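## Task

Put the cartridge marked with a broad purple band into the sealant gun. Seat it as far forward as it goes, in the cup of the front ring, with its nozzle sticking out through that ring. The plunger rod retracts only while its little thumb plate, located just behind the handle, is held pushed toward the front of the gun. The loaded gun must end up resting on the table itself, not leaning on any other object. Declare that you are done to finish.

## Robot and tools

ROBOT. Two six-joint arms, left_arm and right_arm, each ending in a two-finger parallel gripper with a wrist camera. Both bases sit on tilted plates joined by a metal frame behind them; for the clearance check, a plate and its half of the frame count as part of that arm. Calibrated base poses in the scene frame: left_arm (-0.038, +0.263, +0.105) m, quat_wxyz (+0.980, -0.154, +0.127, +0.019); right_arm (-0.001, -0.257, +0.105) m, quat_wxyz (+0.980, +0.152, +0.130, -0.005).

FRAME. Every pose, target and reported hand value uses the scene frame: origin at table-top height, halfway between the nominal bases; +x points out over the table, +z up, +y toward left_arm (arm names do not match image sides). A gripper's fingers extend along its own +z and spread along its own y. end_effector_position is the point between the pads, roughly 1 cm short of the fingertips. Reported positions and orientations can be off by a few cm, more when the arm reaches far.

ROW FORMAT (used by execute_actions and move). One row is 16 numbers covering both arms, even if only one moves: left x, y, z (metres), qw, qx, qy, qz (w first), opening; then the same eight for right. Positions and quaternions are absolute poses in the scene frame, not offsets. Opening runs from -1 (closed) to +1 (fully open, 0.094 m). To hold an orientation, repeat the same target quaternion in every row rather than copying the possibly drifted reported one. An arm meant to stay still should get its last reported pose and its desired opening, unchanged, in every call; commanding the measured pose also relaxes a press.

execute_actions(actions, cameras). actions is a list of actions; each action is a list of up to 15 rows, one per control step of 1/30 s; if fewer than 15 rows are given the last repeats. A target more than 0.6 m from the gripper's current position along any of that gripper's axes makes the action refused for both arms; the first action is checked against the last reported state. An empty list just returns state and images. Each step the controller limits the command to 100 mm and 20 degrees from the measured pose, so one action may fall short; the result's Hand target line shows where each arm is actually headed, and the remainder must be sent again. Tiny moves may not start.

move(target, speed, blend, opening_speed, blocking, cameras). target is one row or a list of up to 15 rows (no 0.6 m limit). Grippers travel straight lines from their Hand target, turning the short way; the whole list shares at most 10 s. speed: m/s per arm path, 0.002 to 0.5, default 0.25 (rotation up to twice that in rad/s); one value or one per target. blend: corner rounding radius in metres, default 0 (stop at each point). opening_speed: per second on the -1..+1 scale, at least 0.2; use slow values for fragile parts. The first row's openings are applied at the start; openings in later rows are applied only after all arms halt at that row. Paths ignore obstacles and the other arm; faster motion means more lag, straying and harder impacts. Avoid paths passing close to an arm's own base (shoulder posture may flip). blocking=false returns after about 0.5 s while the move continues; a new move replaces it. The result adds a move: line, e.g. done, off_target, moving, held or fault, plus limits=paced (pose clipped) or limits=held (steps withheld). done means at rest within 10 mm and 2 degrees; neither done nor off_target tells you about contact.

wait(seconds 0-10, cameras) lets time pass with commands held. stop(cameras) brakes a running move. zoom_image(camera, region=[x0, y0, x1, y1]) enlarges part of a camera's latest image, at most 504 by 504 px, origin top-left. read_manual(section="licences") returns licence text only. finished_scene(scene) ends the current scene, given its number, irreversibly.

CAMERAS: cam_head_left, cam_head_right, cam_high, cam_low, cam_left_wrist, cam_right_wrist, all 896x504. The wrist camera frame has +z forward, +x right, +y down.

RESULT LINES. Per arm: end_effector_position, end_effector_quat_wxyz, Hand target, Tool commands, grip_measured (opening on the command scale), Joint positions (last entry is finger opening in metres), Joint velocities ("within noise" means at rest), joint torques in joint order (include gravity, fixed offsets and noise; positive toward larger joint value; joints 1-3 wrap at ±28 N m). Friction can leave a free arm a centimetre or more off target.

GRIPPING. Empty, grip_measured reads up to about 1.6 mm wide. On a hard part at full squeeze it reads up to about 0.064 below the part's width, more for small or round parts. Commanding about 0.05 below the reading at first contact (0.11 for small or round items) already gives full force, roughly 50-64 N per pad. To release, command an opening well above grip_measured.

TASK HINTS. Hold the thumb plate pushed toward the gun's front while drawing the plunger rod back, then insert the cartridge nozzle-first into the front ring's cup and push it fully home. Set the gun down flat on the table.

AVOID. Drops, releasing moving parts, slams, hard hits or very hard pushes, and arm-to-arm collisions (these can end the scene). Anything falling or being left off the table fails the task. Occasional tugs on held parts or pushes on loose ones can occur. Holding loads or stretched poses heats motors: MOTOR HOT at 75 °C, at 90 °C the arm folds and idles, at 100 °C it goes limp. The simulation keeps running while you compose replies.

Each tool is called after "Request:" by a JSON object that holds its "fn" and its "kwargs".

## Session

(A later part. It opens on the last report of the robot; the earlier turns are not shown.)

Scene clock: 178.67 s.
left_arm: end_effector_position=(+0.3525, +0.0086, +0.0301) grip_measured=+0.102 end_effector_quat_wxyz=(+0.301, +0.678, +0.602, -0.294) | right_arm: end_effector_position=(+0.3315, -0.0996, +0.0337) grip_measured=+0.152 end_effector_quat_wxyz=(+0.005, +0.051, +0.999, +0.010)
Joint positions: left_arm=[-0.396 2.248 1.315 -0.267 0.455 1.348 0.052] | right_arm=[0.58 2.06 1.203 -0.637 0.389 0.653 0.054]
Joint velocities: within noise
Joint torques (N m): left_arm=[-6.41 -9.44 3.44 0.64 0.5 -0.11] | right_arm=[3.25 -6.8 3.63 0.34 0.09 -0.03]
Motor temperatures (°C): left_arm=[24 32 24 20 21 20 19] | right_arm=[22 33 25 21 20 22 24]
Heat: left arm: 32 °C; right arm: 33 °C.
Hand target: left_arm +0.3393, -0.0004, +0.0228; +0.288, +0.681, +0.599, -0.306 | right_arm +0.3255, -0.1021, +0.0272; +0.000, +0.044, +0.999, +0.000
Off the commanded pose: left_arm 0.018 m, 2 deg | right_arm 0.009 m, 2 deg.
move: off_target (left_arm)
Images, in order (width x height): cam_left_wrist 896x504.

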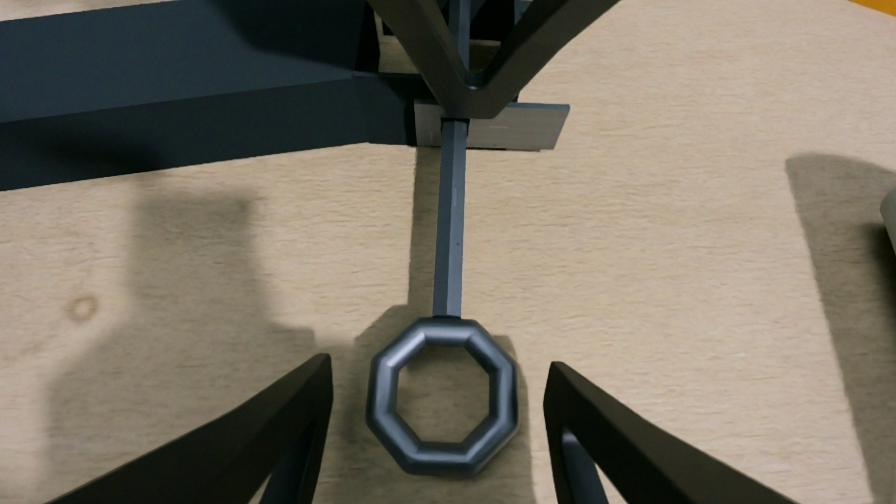

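Request:
{"fn": "move", "kwargs": {"target": [[0.3395,-0.001,0.0225,0.2881,0.6803,0.5988,-0.3063,-0.5,0.3255,-0.102,0.027,0,0.044,0.999,0,0.0],[0.343,0.040,0.027,0.2881,0.6803,0.5988,-0.3063,-0.5,0.3255,-0.102,0.027,0,0.044,0.999,0,0.0]], "speed": 0.05, "opening_speed": 0.7, "cameras": ["cam_left_wrist","cam_right_wrist","cam_high"]}}

Scene clock: 192.47 s.
left_arm: end_effector_position=(+0.3525, +0.0244, +0.0289) grip_measured=-0.285 end_effector_quat_wxyz=(+0.310, +0.678, +0.593, -0.303) | right_arm: end_effector_position=(+0.3313, -0.0989, +0.0337) grip_measured=+0.151 end_effector_quat_wxyz=(+0.005, +0.052, +0.999, +0.012)
Joint positions: left_arm=[-0.348 2.233 1.296 -0.283 0.502 1.408 0.034] | right_arm=[0.58 2.06 1.203 -0.636 0.385 0.653 0.054]
Joint velocities: within noise
Joint torques (N m): left_arm=[-2.73 -13.75 2.33 0.04 0.33 0.23] | right_arm=[3.23 -6.82 3.59 0.32 0.13 -0.04]
Motor temperatures (°C): left_arm=[24 33 24 20 21 20 19] | right_arm=[22 33 25 21 20 22 24]
Heat: left arm: 33 °C; right arm: 33 °C.
Hand target: left_arm +0.3431, +0.0392, +0.0269; +0.289, +0.681, +0.599, -0.307 | right_arm +0.3255, -0.1021, +0.0272; +0.000, +0.044, +0.999, +0.000
Off the commanded pose: left_arm 0.018 m, 3 deg | right_arm 0.009 m, 2 deg.
move: off_target (left_arm)
Images, in order (width x height): cam_high 896x504, cam_left_wrist 896x504, cam_right_wrist 896x504.

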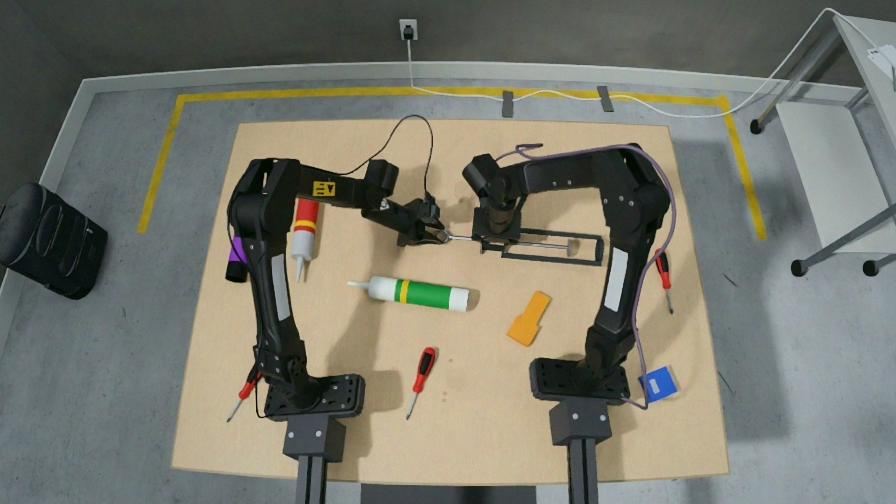

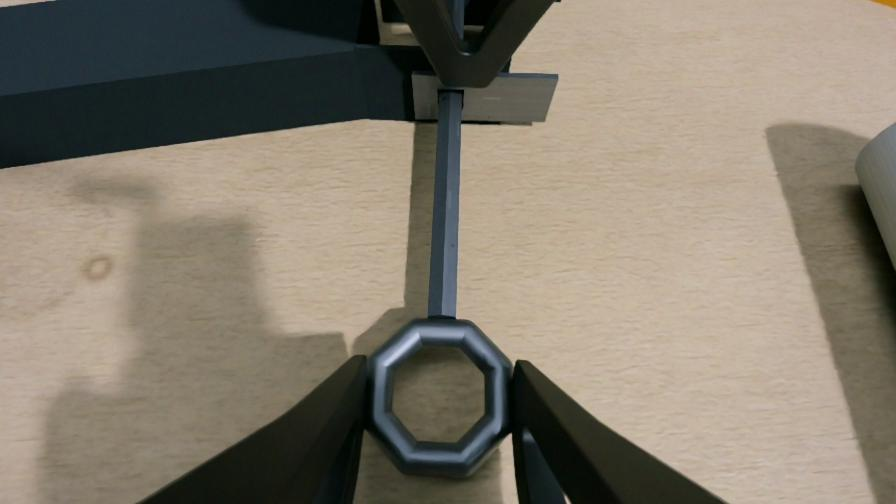

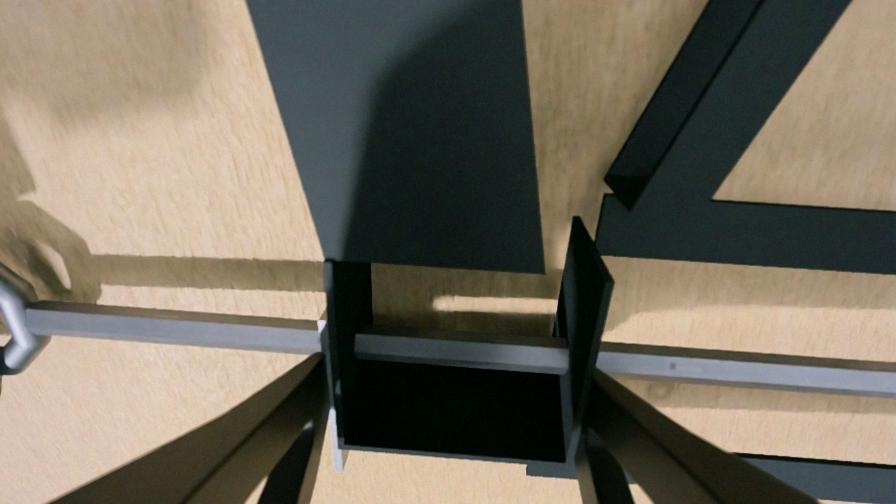

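Request:
{"fn": "move", "kwargs": {"target": [[0.347,0.090,0.027,0.2881,0.6803,0.5988,-0.3063,-0.5,0.3255,-0.102,0.027,0,0.044,0.999,0,0.0],[0.352,0.145,0.027,0.2881,0.6803,0.5988,-0.3063,-0.5,0.3255,-0.102,0.027,0,0.044,0.999,0,0.0]], "speed": 0.06, "blend": 0.02, "cameras": ["cam_left_wrist","cam_right_wrist","cam_high"]}}

Scene clock: 198.43 s.
left_arm: end_effector_position=(+0.3447, +0.1408, +0.0188) grip_measured=-0.498 end_effector_quat_wxyz=(+0.281, +0.677, +0.603, -0.315) | right_arm: end_effector_position=(+0.3304, -0.0959, +0.0344) grip_measured=+0.148 end_effector_quat_wxyz=(+0.005, +0.046, +0.999, +0.015)
Joint positions: left_arm=[-0.072 2.138 1.291 -0.584 0.545 1.707 0.024] | right_arm=[0.586 2.061 1.203 -0.634 0.381 0.646 0.054]
Joint velocities: within noise
Joint torques (N m): left_arm=[-3.45 -12.83 4.66 -0.09 0.48 0.12] | right_arm=[2.78 -6.87 3.64 0.32 0.16 0.03]
Motor temperatures (°C): left_arm=[24 33 23 20 21 20 20] | right_arm=[22 33 25 21 20 22 25]
Heat: left arm: 33 °C; right arm: 33 °C.
Hand target: left_arm +0.3519, +0.1450, +0.0269; +0.288, +0.681, +0.600, -0.306 | right_arm +0.3255, -0.1020, +0.0272; +0.000, +0.044, +0.999, +0.000
Off the commanded pose: left_arm 0.012 m, 1 deg | right_arm 0.011 m, 2 deg.
move: off_target (left_arm, right_arm)
Images, in order (width x height): cam_high 896x504, cam_left_wrist 896x504, cam_right_wrist 896x504.

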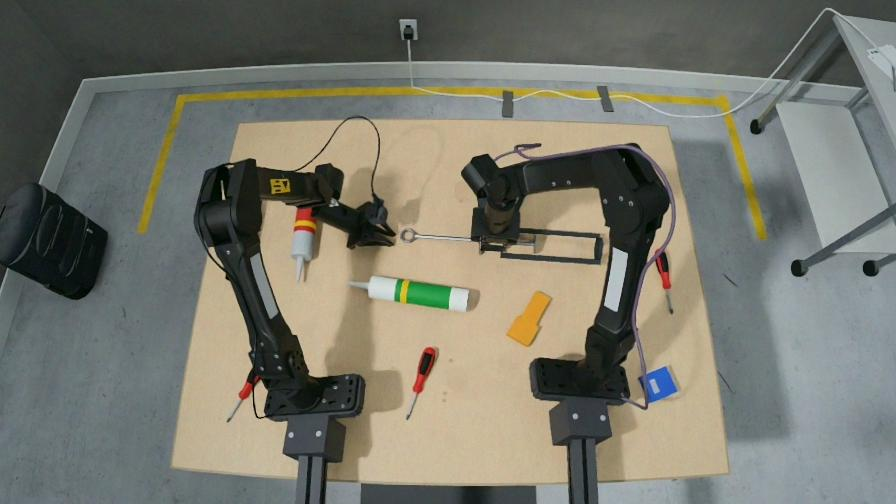

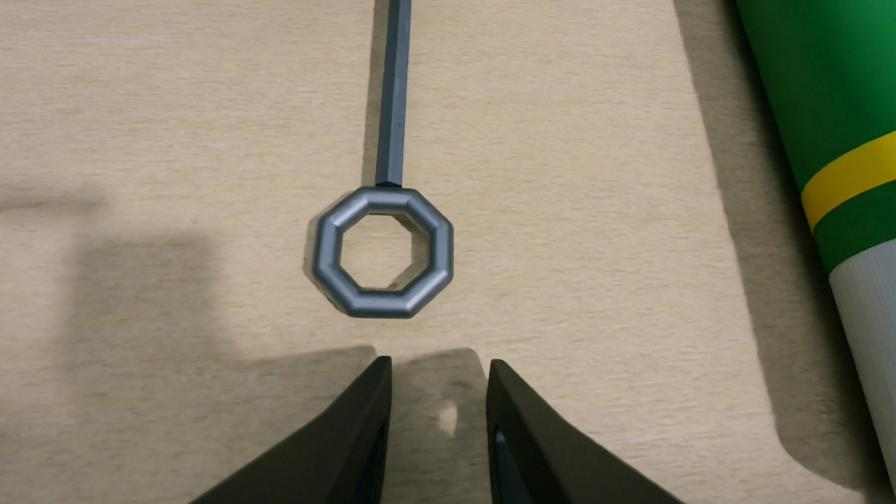

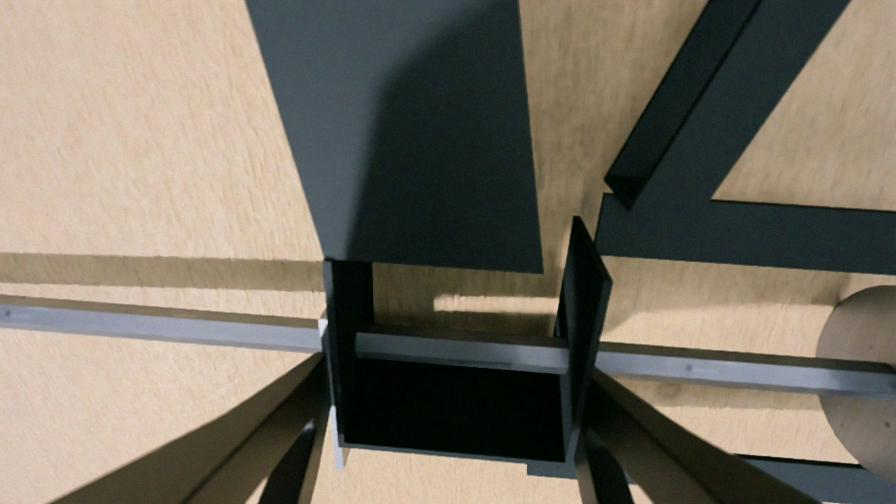

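Request:
{"fn": "move", "kwargs": {"target": [[0.354,0.160,0.060,0.2881,0.6803,0.5988,-0.3063,0.1,0.3255,-0.102,0.027,0,0.044,0.999,0,0.0],[0.348,0.125,0.042,0.2881,0.6803,0.5988,-0.3063,0.1,0.3255,-0.102,0.027,0,0.044,0.999,0,0.0]], "speed": 0.08, "cameras": ["cam_left_wrist"]}}

Scene clock: 215.93 s.
left_arm: end_effector_position=(+0.3589, +0.1343, +0.0504) grip_measured=+0.098 end_effector_quat_wxyz=(+0.300, +0.682, +0.600, -0.290) | right_arm: end_effector_position=(+0.3304, -0.0959, +0.0344) grip_measured=+0.148 end_effector_quat_wxyz=(+0.005, +0.046, +0.999, +0.015)
Joint positions: left_arm=[-0.117 2.055 1.288 -0.578 0.53 1.659 0.052] | right_arm=[0.586 2.061 1.203 -0.634 0.381 0.646 0.054]
Joint velocities: within noise
Joint torques (N m): left_arm=[-5.01 -8.99 2.84 0.29 0.51 -0.12] | right_arm=[2.8 -6.87 3.64 0.32 0.16 0.03]
Motor temperatures (°C): left_arm=[23 33 24 20 21 20 19] | right_arm=[22 33 25 21 21 22 25]
Heat: left arm: 33 °C; right arm: 33 °C.
Hand target: left_arm +0.3477, +0.1255, +0.0423; +0.288, +0.681, +0.599, -0.307 | right_arm +0.3255, -0.1020, +0.0272; +0.000, +0.044, +0.999, +0.000
Off the commanded pose: left_arm 0.017 m, 2 deg | right_arm 0.011 m, 2 deg.
move: off_target (left_arm, right_arm)
Images, in order (width x height): cam_left_wrist 896x504.

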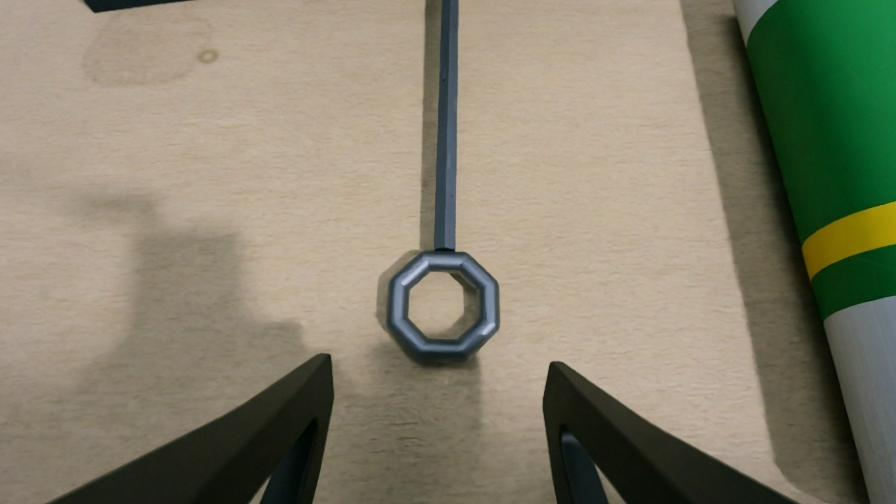

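Request:
{"fn": "move", "kwargs": {"target": [[0.3455,0.0950,0.0175,0.2881,0.6803,0.5988,-0.3063,0.0,0.3255,-0.102,0.027,0,0.044,0.999,0,0.0]], "speed": 0.06, "cameras": ["cam_left_wrist"]}}

Scene clock: 221.40 s.
left_arm: end_effector_position=(+0.3582, +0.1056, +0.0256) grip_measured=+0.002 end_effector_quat_wxyz=(+0.301, +0.681, +0.602, -0.290) | right_arm: end_effector_position=(+0.3304, -0.0959, +0.0344) grip_measured=+0.148 end_effector_quat_wxyz=(+0.005, +0.046, +0.999, +0.015)
Joint positions: left_arm=[-0.167 2.14 1.274 -0.447 0.519 1.599 0.047] | right_arm=[0.586 2.061 1.203 -0.634 0.381 0.646 0.054]
Joint velocities: within noise
Joint torques (N m): left_arm=[-5.64 -9.06 2.7 0.36 0.52 -0.12] | right_arm=[2.81 -6.89 3.66 0.32 0.17 0.03]
Motor temperatures (°C): left_arm=[24 32 24 20 21 20 19] | right_arm=[22 33 25 21 21 22 25]
Heat: left arm: 32 °C; right arm: 33 °C.
Hand target: left_arm +0.3452, +0.0955, +0.0179; +0.288, +0.681, +0.599, -0.307 | right_arm +0.3255, -0.1020, +0.0272; +0.000, +0.044, +0.999, +0.000
Off the commanded pose: left_arm 0.018 m, 2 deg | right_arm 0.011 m, 2 deg.
move: off_target (left_arm, right_arm)
Images, in order (width x height): cam_left_wrist 896x504.

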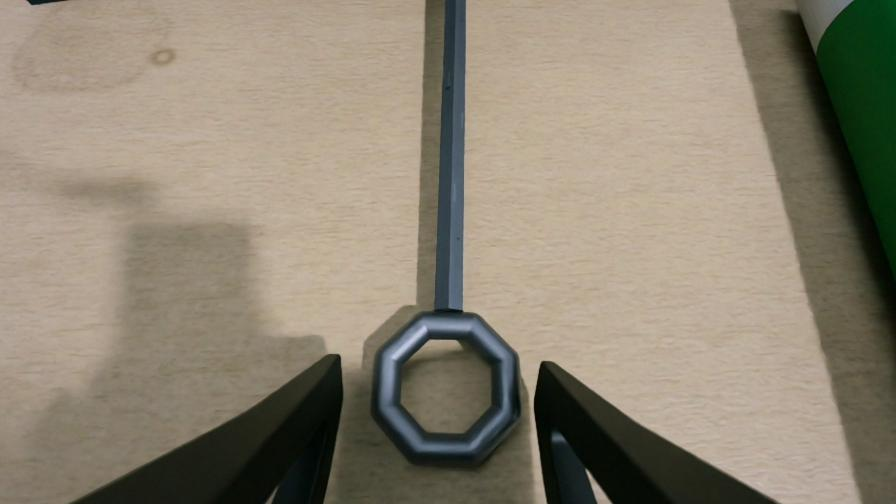

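Request:
{"fn": "move", "kwargs": {"target": [[0.3455,0.0950,0.0175,0.2881,0.6803,0.5988,-0.3063,-0.5,0.3255,-0.102,0.027,0,0.044,0.999,0,0.0],[0.353,0.120,0.026,0.2881,0.6803,0.5988,-0.3063,-0.5,0.3255,-0.102,0.027,0,0.044,0.999,0,0.0],[0.362,0.152,0.032,0.2881,0.6803,0.5988,-0.3063,-0.5,0.3255,-0.102,0.027,0,0.044,0.999,0,0.0]], "speed": 0.06, "blend": [0,0.02,0], "cameras": ["cam_left_wrist","cam_right_wrist","cam_high"]}}

Scene clock: 228.73 s.
left_arm: end_effector_position=(+0.3554, +0.1481, +0.0251) grip_measured=-0.498 end_effector_quat_wxyz=(+0.280, +0.680, +0.602, -0.311) | right_arm: end_effector_position=(+0.3313, -0.0959, +0.0347) grip_measured=+0.142 end_effector_quat_wxyz=(+0.007, +0.047, +0.999, +0.015)
Joint positions: left_arm=[-0.063 2.14 1.349 -0.643 0.538 1.722 0.024] | right_arm=[0.586 2.06 1.203 -0.631 0.383 0.648 0.054]
Joint velocities: within noise
Joint torques (N m): left_arm=[-3.17 -12.42 4.93 -0.09 0.56 0.13] | right_arm=[2.8 -6.82 3.66 0.3 0.15 0.02]
Motor temperatures (°C): left_arm=[24 33 23 20 21 20 19] | right_arm=[22 33 25 21 21 22 25]
Heat: left arm: 33 °C; right arm: 33 °C.
Hand target: left_arm +0.3618, +0.1520, +0.0318; +0.288, +0.681, +0.600, -0.306 | right_arm +0.3255, -0.1020, +0.0273; +0.000, +0.044, +0.999, +0.000
Off the commanded pose: left_arm 0.010 m, 1 deg | right_arm 0.011 m, 2 deg.
move: off_target (right_arm); blend cut to 0.0135 m at target 2
Images, in order (width x height): cam_high 896x504, cam_left_wrist 896x504, cam_right_wrist 896x504.

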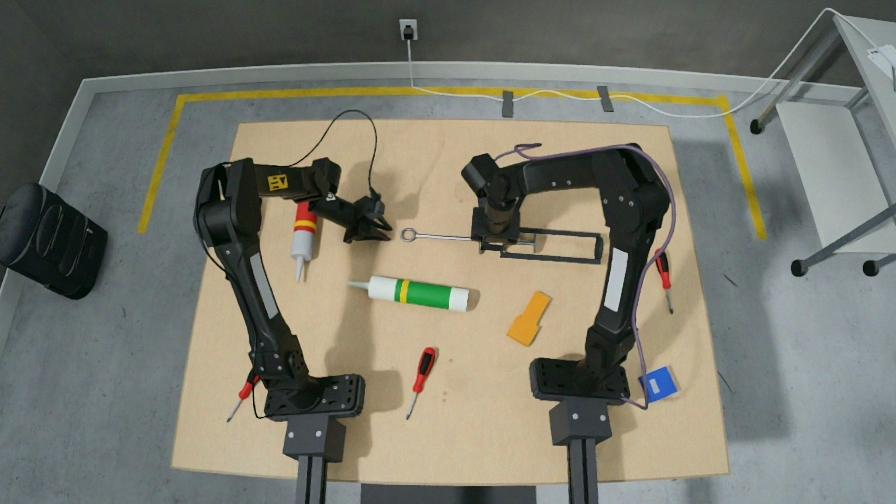

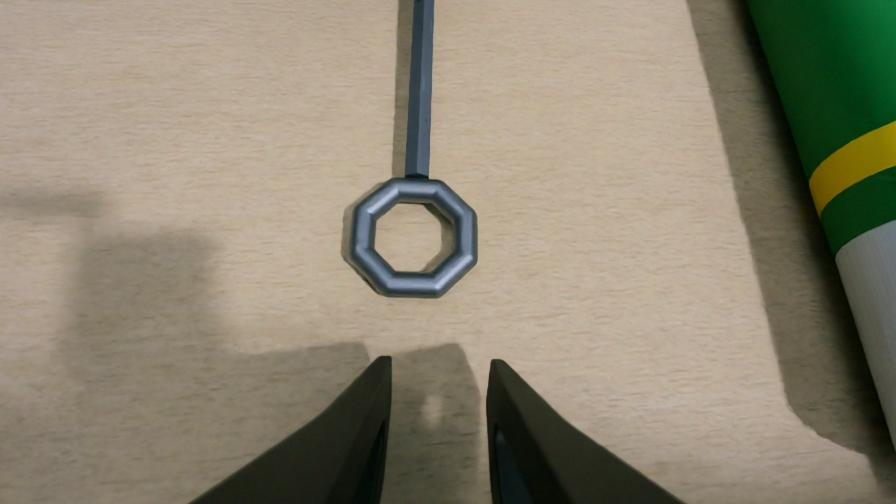

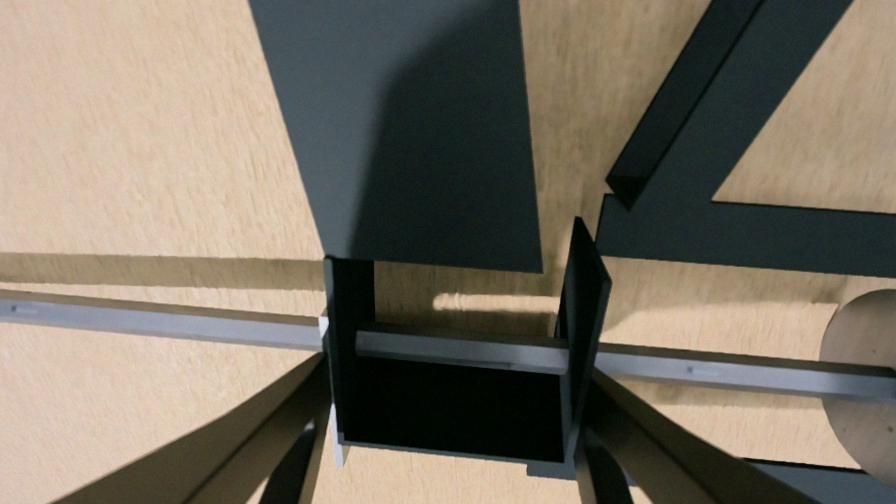

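Request:
{"fn": "move", "kwargs": {"target": [[0.362,0.160,0.060,0.2881,0.6803,0.5988,-0.3063,0.1,0.3255,-0.102,0.027,0,0.044,0.999,0,0.0],[0.350,0.118,0.033,0.2881,0.6803,0.5988,-0.3063,0.1,0.3255,-0.102,0.027,0,0.044,0.999,0,0.0],[0.3465,0.0940,0.0165,0.2881,0.6803,0.5988,-0.3063,-0.1,0.3255,-0.102,0.027,0,0.044,0.999,0,0.0],[0.3465,0.0940,0.0165,0.2881,0.6803,0.5988,-0.3063,-0.6,0.3255,-0.102,0.027,0,0.044,0.999,0,0.0]], "speed": 0.08, "cameras": ["cam_left_wrist"]}}

Scene clock: 273.77 s.
left_arm: end_effector_position=(+0.3591, +0.1013, +0.0267) grip_measured=-0.598 end_effector_quat_wxyz=(+0.306, +0.680, +0.599, -0.294) | right_arm: end_effector_position=(+0.3315, -0.0960, +0.0346) grip_measured=+0.142 end_effector_quat_wxyz=(+0.007, +0.047, +0.999, +0.015)
Joint positions: left_arm=[-0.172 2.147 1.279 -0.441 0.532 1.596 0.019] | right_arm=[0.586 2.06 1.203 -0.631 0.383 0.647 0.054]
Joint velocities: within noise
Joint torques (N m): left_arm=[-5.26 -9.13 2.78 0.32 0.39 -0.11] | right_arm=[2.85 -6.82 3.66 0.29 0.16 0.02]
Motor temperatures (°C): left_arm=[23 38 24 20 21 20 19] | right_arm=[22 33 25 21 21 22 25]
Heat: left arm: 38 °C; right arm: 33 °C.
Hand target: left_arm +0.3463, +0.0945, +0.0169; +0.288, +0.681, +0.599, -0.306 | right_arm +0.3255, -0.1020, +0.0273; +0.000, +0.044, +0.999, +0.000
Off the commanded pose: left_arm 0.018 m, 2 deg | right_arm 0.011 m, 2 deg.
move: off_target (left_arm, right_arm); target 3's new opening was sent with left_arm's hand 0.017 m and 2 deg from that target; target 4's new opening was sent with left_arm's hand 0.017 m and 2 deg from that target
Images, in order (width x height): cam_left_wrist 896x504.

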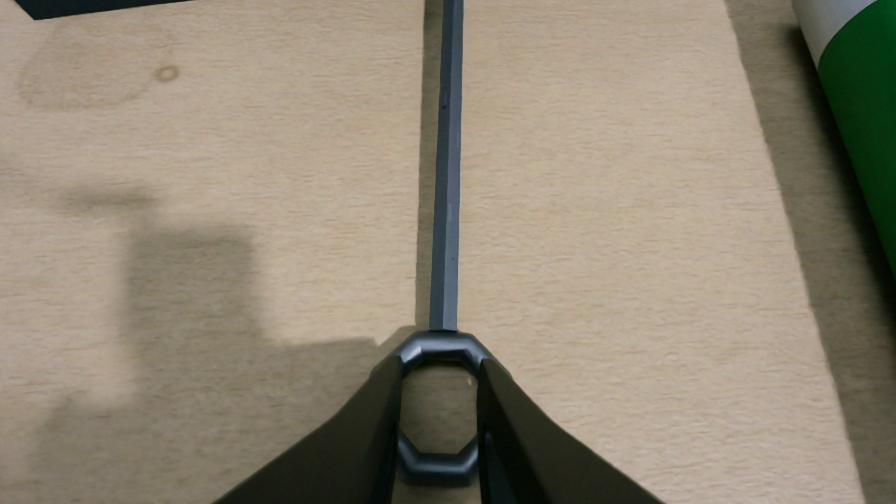

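Request:
{"fn": "move", "kwargs": {"target": [[0.3465,0.0940,0.0165,0.2881,0.6803,0.5988,-0.3063,0.0,0.3255,-0.102,0.027,0,0.044,0.999,0,0.0],[0.3465,0.0930,0.0060,0.2881,0.6803,0.5988,-0.3063,0.0,0.3255,-0.102,0.027,0,0.044,0.999,0,0.0]], "speed": 0.05, "cameras": ["cam_left_wrist"]}}

Scene clock: 286.33 s.
left_arm: end_effector_position=(+0.3567, +0.1005, +0.0191) grip_measured=-0.002 end_effector_quat_wxyz=(+0.299, +0.680, +0.601, -0.294) | right_arm: end_effector_position=(+0.3315, -0.0959, +0.0346) grip_measured=+0.142 end_effector_quat_wxyz=(+0.007, +0.046, +0.999, +0.015)
Joint positions: left_arm=[-0.172 2.165 1.278 -0.43 0.521 1.594 0.047] | right_arm=[0.585 2.06 1.203 -0.63 0.382 0.644 0.054]
Joint velocities: within noise
Joint torques (N m): left_arm=[-4.63 -8.17 3.04 0.42 0.51 0] | right_arm=[2.86 -6.83 3.66 0.29 0.16 0.05]
Motor temperatures (°C): left_arm=[24 35 24 20 21 20 19] | right_arm=[22 33 25 21 21 22 26]
Heat: left arm: 35 °C; right arm: 33 °C.
Hand target: left_arm +0.3460, +0.0935, +0.0066; +0.288, +0.681, +0.599, -0.307 | right_arm +0.3255, -0.1020, +0.0273; +0.000, +0.044, +0.999, +0.000
Off the commanded pose: left_arm 0.018 m, 2 deg | right_arm 0.011 m, 2 deg.
move: off_target (left_arm, right_arm)
Images, in order (width x height): cam_left_wrist 896x504.

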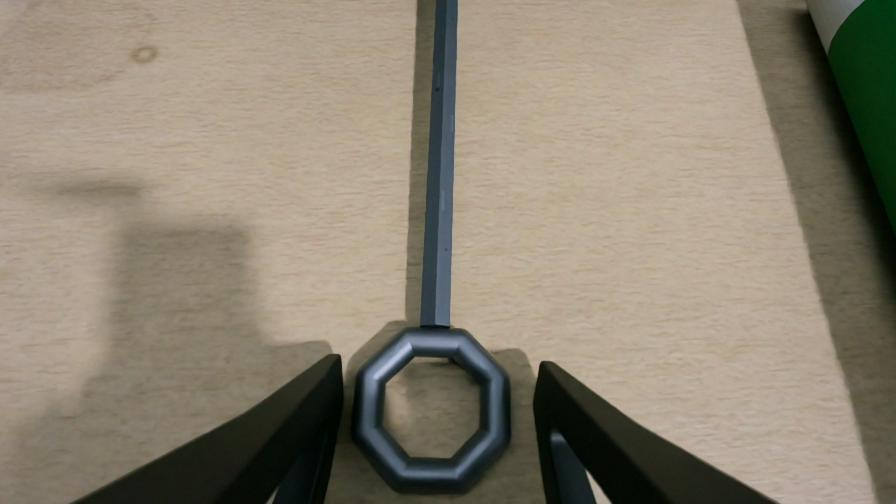

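Request:
{"fn": "move", "kwargs": {"target": [[0.3465,0.0930,0.0060,0.2881,0.6803,0.5988,-0.3063,-0.5,0.3255,-0.102,0.027,0,0.044,0.999,0,0.0],[0.350,0.110,0.012,0.2881,0.6803,0.5988,-0.3063,-0.5,0.3255,-0.102,0.027,0,0.044,0.999,0,0.0],[0.356,0.125,0.022,0.2881,0.6803,0.5988,-0.3063,-0.5,0.3255,-0.102,0.027,0,0.044,0.999,0,0.0]], "speed": 0.05, "blend": [0,0.01,0], "cameras": ["cam_left_wrist","cam_right_wrist"]}}

Scene clock: 294.23 s.
left_arm: end_effector_position=(+0.3572, +0.1083, +0.0232) grip_measured=-0.280 end_effector_quat_wxyz=(+0.304, +0.678, +0.594, -0.308) | right_arm: end_effector_position=(+0.3309, -0.0903, +0.0352) grip_measured=+0.141 end_effector_quat_wxyz=(+0.004, +0.045, +0.999, +0.028)
Joint positions: left_arm=[-0.145 2.165 1.302 -0.487 0.557 1.634 0.034] | right_arm=[0.588 2.06 1.203 -0.621 0.359 0.642 0.054]
Joint velocities: within noise
Joint torques (N m): left_arm=[-1.37 -12.26 4.75 -0.33 0.31 0.33] | right_arm=[2.7 -6.86 3.7 0.19 0.38 0.06]
Motor temperatures (°C): left_arm=[24 34 24 20 21 20 19] | right_arm=[22 33 25 21 21 22 26]
Heat: left arm: 34 °C; right arm: 33 °C.
Hand target: left_arm +0.3559, +0.1246, +0.0220; +0.289, +0.680, +0.600, -0.306 | right_arm +0.3255, -0.1018, +0.0275; +0.000, +0.044, +0.999, +0.000
Off the commanded pose: left_arm 0.017 m, 2 deg | right_arm 0.015 m, 3 deg.
move: off_target (left_arm, right_arm); blend cut to 0.0089 m at target 2
Images, in order (width x height): cam_left_wrist 896x504, cam_right_wrist 896x504.

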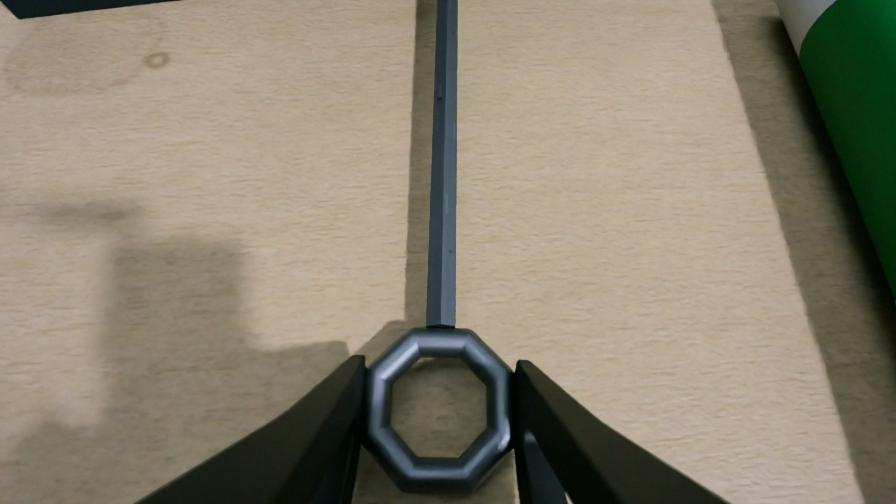

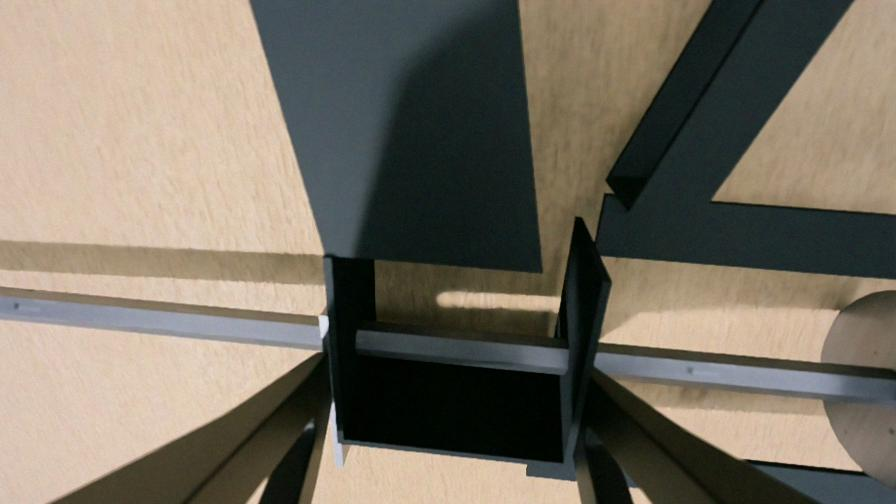

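Request:
{"fn": "move", "kwargs": {"target": [[0.359,0.145,0.020,0.2881,0.6803,0.5988,-0.3063,-0.6,0.3245,-0.115,0.027,0,0.044,0.999,0,-0.1],[0.362,0.160,0.020,0.2881,0.6803,0.5988,-0.3063,-0.6,0.3245,-0.115,0.027,0,0.044,0.999,0,-0.1]], "speed": 0.05, "blend": [0.01,0], "cameras": ["cam_left_wrist","cam_right_wrist","cam_low"]}}

Request:
{"fn": "zoom_image", "kwargs": {"camera": "cam_low", "region": [440, 200, 620, 290]}}

Scene clock: 309.73 s.
left_arm: end_effector_position=(+0.3575, +0.1270, +0.0289) grip_measured=-0.280 end_effector_quat_wxyz=(+0.315, +0.668, +0.587, -0.331) | right_arm: end_effector_position=(+0.3316, -0.0810, +0.0380) grip_measured=+0.088 end_effector_quat_wxyz=(+0.009, +0.044, +0.998, +0.050)
Joint positions: left_arm=[-0.084 2.165 1.336 -0.58 0.623 1.708 0.034] | right_arm=[0.596 2.05 1.191 -0.588 0.328 0.636 0.051]
Joint velocities: within noise
Joint torques (N m): left_arm=[0.94 -12.62 5.78 -0.52 -0.17 0.57] | right_arm=[0.34 -8.5 1.73 0.02 0.64 -0.13]
Motor temperatures (°C): left_arm=[23 33 24 20 21 20 20] | right_arm=[22 33 25 21 21 22 26]
Heat: left arm: 33 °C; right arm: 33 °C.
Hand target: left_arm +0.3609, +0.1591, +0.0206; +0.290, +0.679, +0.601, -0.306 | right_arm +0.3240, -0.1132, +0.0278; -0.001, +0.043, +0.999, +0.001
Off the commanded pose: left_arm 0.034 m, 5 deg | right_arm 0.036 m, 6 deg.
move: off_target (left_arm, right_arm); blend cut to 0.0076 m at target 1
Images, in order (width x height): cam_low 896x504, cam_left_wrist 896x504, cam_right_wrist 896x504.

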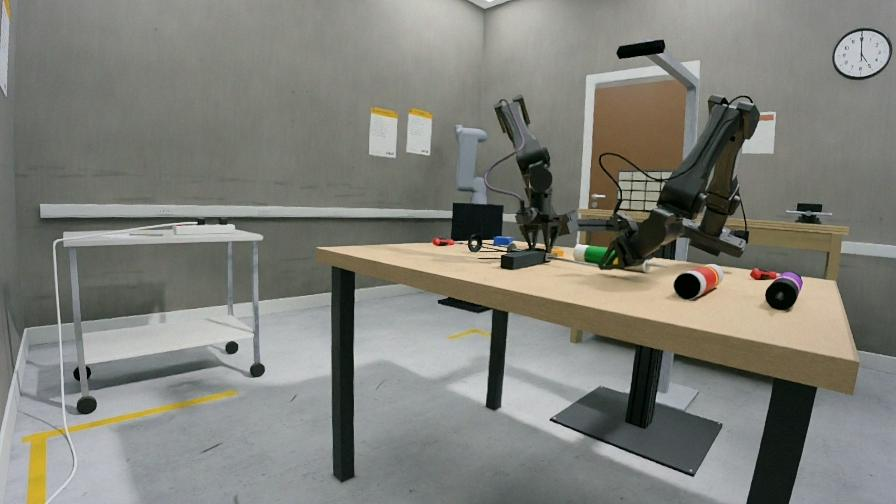

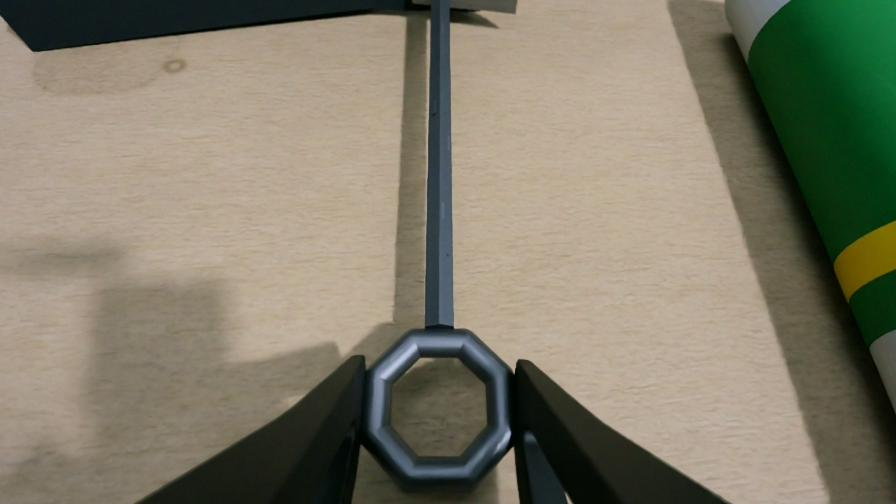

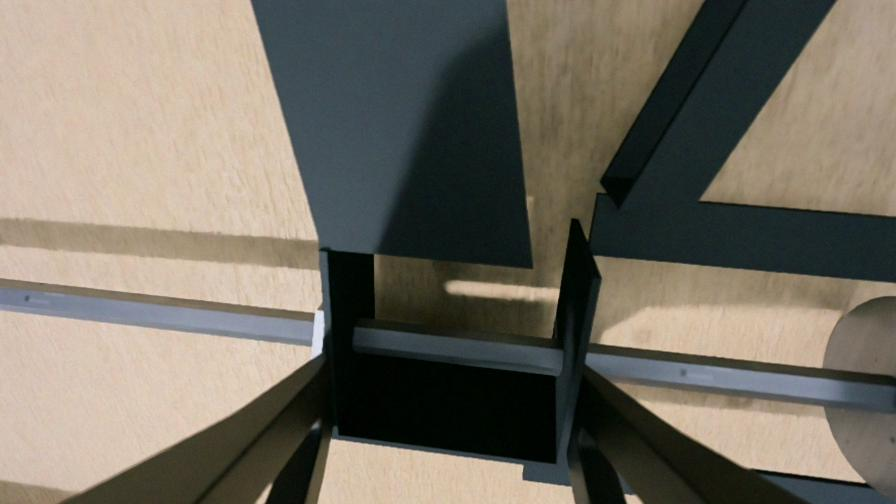

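Scaled by 2.800 from the camera's 896x504 image, which has a finer 1280x720 frame.

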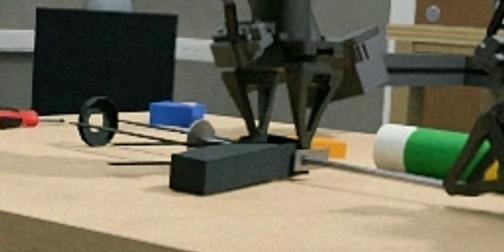

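Request:
{"fn": "zoom_image", "kwargs": {"camera": "cam_right_wrist", "region": [250, 180, 754, 504]}}

Request:
{"fn": "zoom_image", "kwargs": {"camera": "cam_low", "region": [490, 230, 570, 275]}}

Scaled by 1.000.

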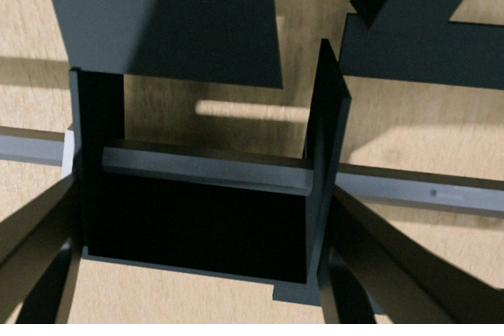

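Scaled by 6.300 from the camera's 896x504 image, which has a finer 1280x720 frame.

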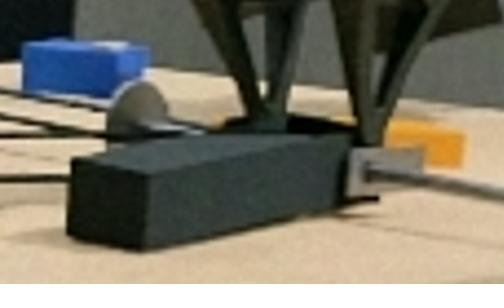

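Request:
{"fn": "move", "kwargs": {"target": [[0.350,0.112,0.015,0.2881,0.6803,0.5988,-0.3063,-0.5,0.3265,-0.090,0.027,0,0.044,0.999,0,-0.1],[0.350,0.112,0.015,0.2881,0.6803,0.5988,-0.3063,-0.5,0.3265,-0.090,0.027,0,0.044,0.999,0,0.5],[0.350,0.112,0.015,0.2881,0.6803,0.5988,-0.3063,-0.5,0.3230,-0.088,0.024,0,0.044,0.999,0,0.5]], "speed": 0.05, "cameras": ["cam_left_wrist","cam_right_wrist","cam_low"]}}

Scene clock: 354.03 s.
left_arm: end_effector_position=(+0.3582, +0.1184, +0.0204) grip_measured=-0.280 end_effector_quat_wxyz=(+0.305, +0.678, +0.594, -0.306) | right_arm: end_effector_position=(+0.3321, -0.0848, +0.0353) grip_measured=+0.498 end_effector_quat_wxyz=(+0.012, +0.049, +0.999, +0.021)
Joint positions: left_arm=[-0.118 2.165 1.306 -0.504 0.563 1.666 0.034] | right_arm=[0.608 2.076 1.216 -0.619 0.38 0.668 0.07]
Joint velocities: within noise
Joint torques (N m): left_arm=[-5.93 -10.91 2.21 0.33 0.21 -0.29] | right_arm=[3.51 -5.33 4.75 0.19 0.19 0.12]
Motor temperatures (°C): left_arm=[23 34 24 20 21 20 21] | right_arm=[21 36 25 21 21 22 26]
Heat: left arm: 34 °C; right arm: 36 °C.
Hand target: left_arm +0.3500, +0.1124, +0.0151; +0.288, +0.681, +0.599, -0.307 | right_arm +0.3230, -0.0882, +0.0245; +0.000, +0.044, +0.999, +0.000
Off the commanded pose: left_arm 0.012 m, 2 deg | right_arm 0.015 m, 3 deg.
move: off_target (left_arm, right_arm); target 2's new opening was sent with right_arm's hand 0.013 m and 4 deg from that target
Images, in order (width x height): cam_low 896x504, cam_left_wrist 896x504, cam_right_wrist 896x504.

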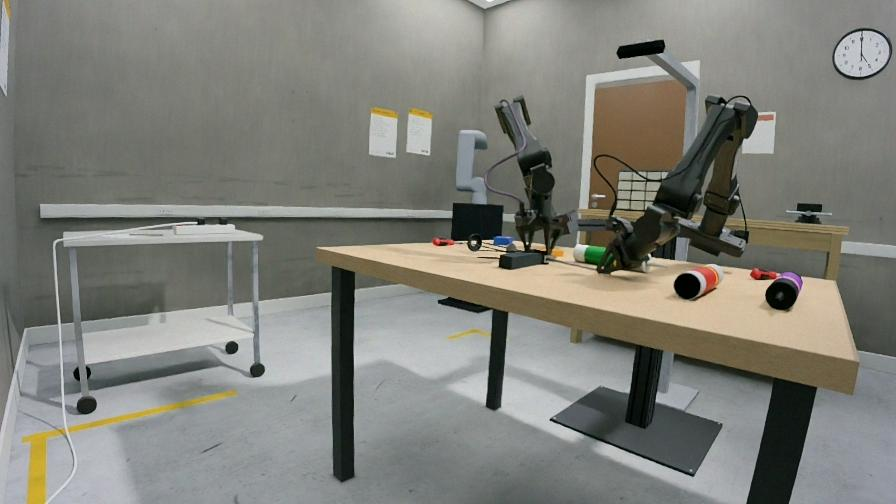

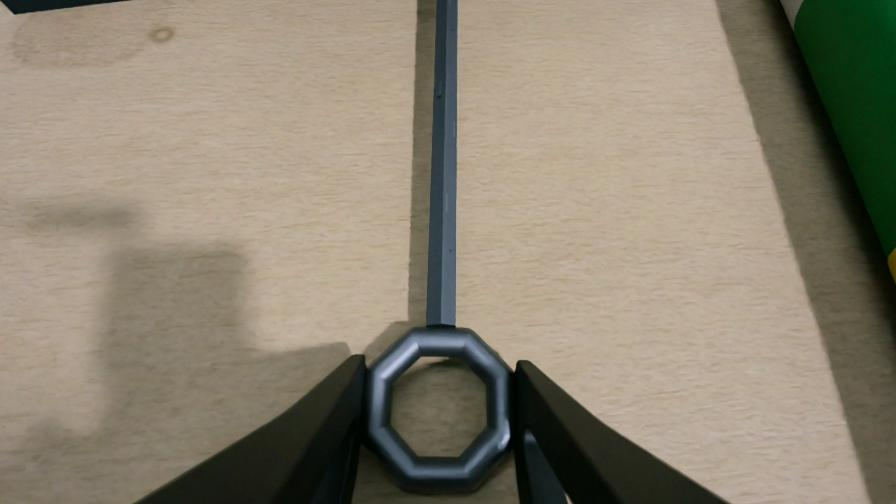

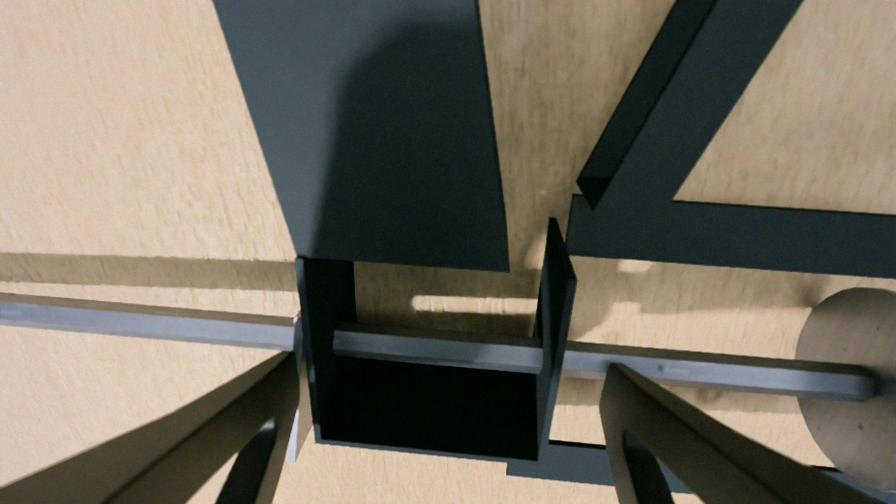

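Request:
{"fn": "move", "kwargs": {"target": [[0.350,0.112,0.015,0.2881,0.6803,0.5988,-0.3063,-0.5,0.3150,-0.093,0.028,0,0.044,0.999,0,0.5],[0.350,0.112,0.015,0.2881,0.6803,0.5988,-0.3063,-0.5,0.3150,-0.093,0.024,0,0.044,0.999,0,0.5]], "speed": 0.05, "cameras": ["cam_right_wrist"]}}

Scene clock: 363.20 s.
left_arm: end_effector_position=(+0.3582, +0.1185, +0.0204) grip_measured=-0.280 end_effector_quat_wxyz=(+0.305, +0.678, +0.594, -0.306) | right_arm: end_effector_position=(+0.3313, -0.0849, +0.0349) grip_measured=+0.498 end_effector_quat_wxyz=(+0.016, +0.052, +0.998, +0.021)
Joint positions: left_arm=[-0.118 2.165 1.306 -0.503 0.562 1.666 0.034] | right_arm=[0.611 2.071 1.204 -0.606 0.386 0.675 0.07]
Joint velocities: within noise
Joint torques (N m): left_arm=[-5.91 -10.92 2.24 0.32 0.21 -0.29] | right_arm=[3.36 -6.94 1.59 0.28 0.14 0.08]
Motor temperatures (°C): left_arm=[23 33 24 20 21 20 21] | right_arm=[22 34 25 21 21 22 25]
Heat: left arm: 33 °C; right arm: 34 °C.
Hand target: left_arm +0.3500, +0.1123, +0.0152; +0.289, +0.681, +0.599, -0.307 | right_arm +0.3153, -0.0931, +0.0246; +0.000, +0.044, +0.999, +0.000
Off the commanded pose: left_arm 0.012 m, 2 deg | right_arm 0.021 m, 3 deg.
move: off_target (left_arm, right_arm)
Images, in order (width x height): cam_right_wrist 896x504.

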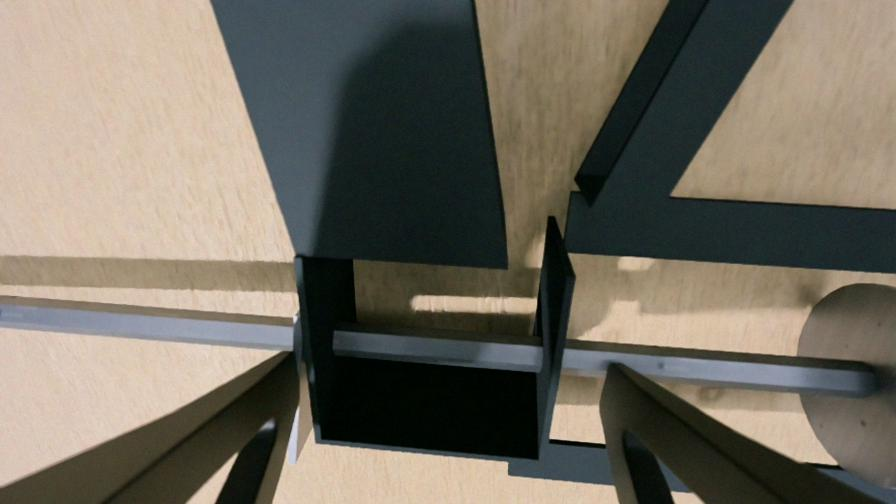

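Request:
{"fn": "move", "kwargs": {"target": [[0.350,0.112,0.015,0.2881,0.6803,0.5988,-0.3063,-0.5,0.3180,-0.083,0.028,0,0.044,0.999,0,0.8],[0.350,0.112,0.015,0.2881,0.6803,0.5988,-0.3063,-0.5,0.3180,-0.083,0.028,0,0.044,0.999,0,0.8]], "speed": 0.05, "cameras": ["cam_right_wrist"]}}

Scene clock: 373.33 s.
left_arm: end_effector_position=(+0.3585, +0.1185, +0.0203) grip_measured=-0.280 end_effector_quat_wxyz=(+0.305, +0.679, +0.594, -0.305) | right_arm: end_effector_position=(+0.3221, -0.0853, +0.0295) grip_measured=+0.798 end_effector_quat_wxyz=(+0.004, +0.050, +0.999, +0.008)
Joint positions: left_arm=[-0.119 2.165 1.306 -0.502 0.561 1.665 0.034] | right_arm=[0.62 2.092 1.204 -0.628 0.393 0.695 0.084]
Joint velocities: within noise
Joint torques (N m): left_arm=[-5.9 -10.88 2.21 0.32 0.22 -0.28] | right_arm=[4.23 -6.72 5.6 0.11 0.08 0.11]
Motor temperatures (°C): left_arm=[24 33 24 20 21 20 21] | right_arm=[22 34 25 21 21 22 25]
Heat: left arm: 33 °C; right arm: 34 °C.
Hand target: left_arm +0.3500, +0.1123, +0.0152; +0.288, +0.681, +0.599, -0.307 | right_arm +0.3181, -0.0831, +0.0281; +0.000, +0.044, +0.999, +0.000
Off the commanded pose: left_arm 0.012 m, 2 deg | right_arm 0.005 m, 1 deg.
move: off_target (left_arm)
Images, in order (width x height): cam_right_wrist 896x504.

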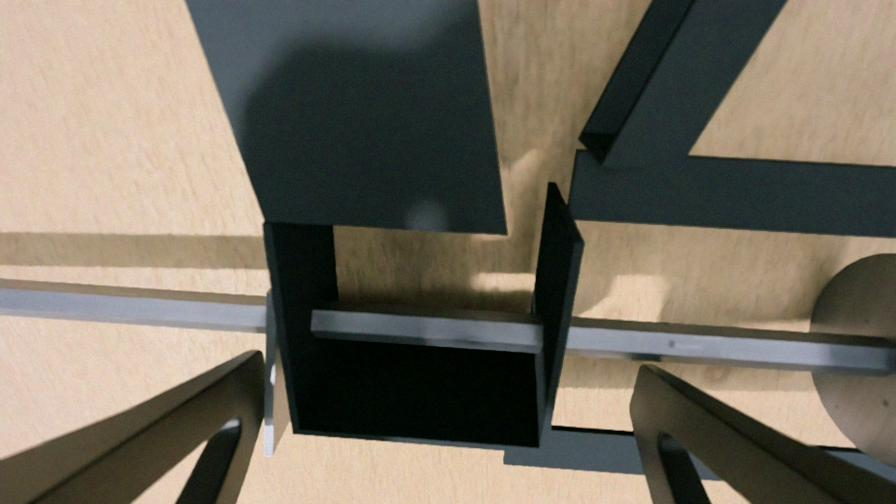

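Request:
{"fn": "move", "kwargs": {"target": [[0.350,0.112,0.015,0.2881,0.6803,0.5988,-0.3063,-0.5,0.3220,-0.077,0.034,0,0.044,0.999,0,0.8],[0.350,0.112,0.015,0.2881,0.6803,0.5988,-0.3063,-0.5,0.3220,-0.080,0.034,0,0.044,0.999,0,-0.05]], "speed": 0.05, "opening_speed": 1.0, "cameras": ["cam_right_wrist"]}}

Scene clock: 382.13 s.
left_arm: end_effector_position=(+0.3593, +0.1158, +0.0204) grip_measured=-0.280 end_effector_quat_wxyz=(+0.304, +0.680, +0.595, -0.302) | right_arm: end_effector_position=(+0.3207, -0.0801, +0.0323) grip_measured=+0.147 end_effector_quat_wxyz=(-0.002, +0.049, +0.999, +0.011)
Joint positions: left_arm=[-0.128 2.165 1.306 -0.494 0.551 1.655 0.034] | right_arm=[0.631 2.099 1.223 -0.65 0.382 0.707 0.054]
Joint velocities: within noise
Joint torques (N m): left_arm=[-5.07 -10.93 2.29 0.27 0.31 -0.17] | right_arm=[3.97 -7.15 6.89 -0.01 0.19 0.06]
Motor temperatures (°C): left_arm=[24 33 24 20 21 20 21] | right_arm=[22 34 25 21 21 22 25]
Heat: left arm: 33 °C; right arm: 34 °C.
Hand target: left_arm +0.3501, +0.1122, +0.0151; +0.288, +0.681, +0.599, -0.307 | right_arm +0.3219, -0.0800, +0.0340; +0.000, +0.044, +0.999, +0.000
Off the commanded pose: left_arm 0.011 m, 2 deg | right_arm 0.002 m, 1 deg.
move: off_target (left_arm)
Images, in order (width x height): cam_right_wrist 896x504.

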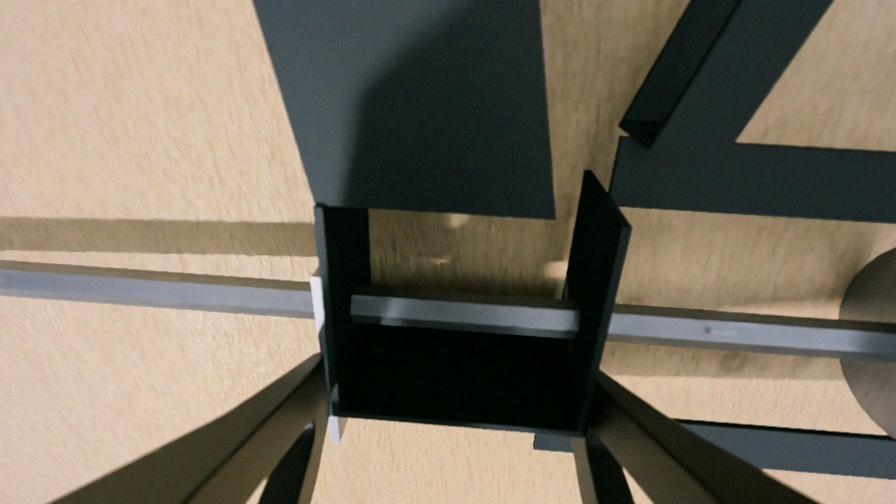

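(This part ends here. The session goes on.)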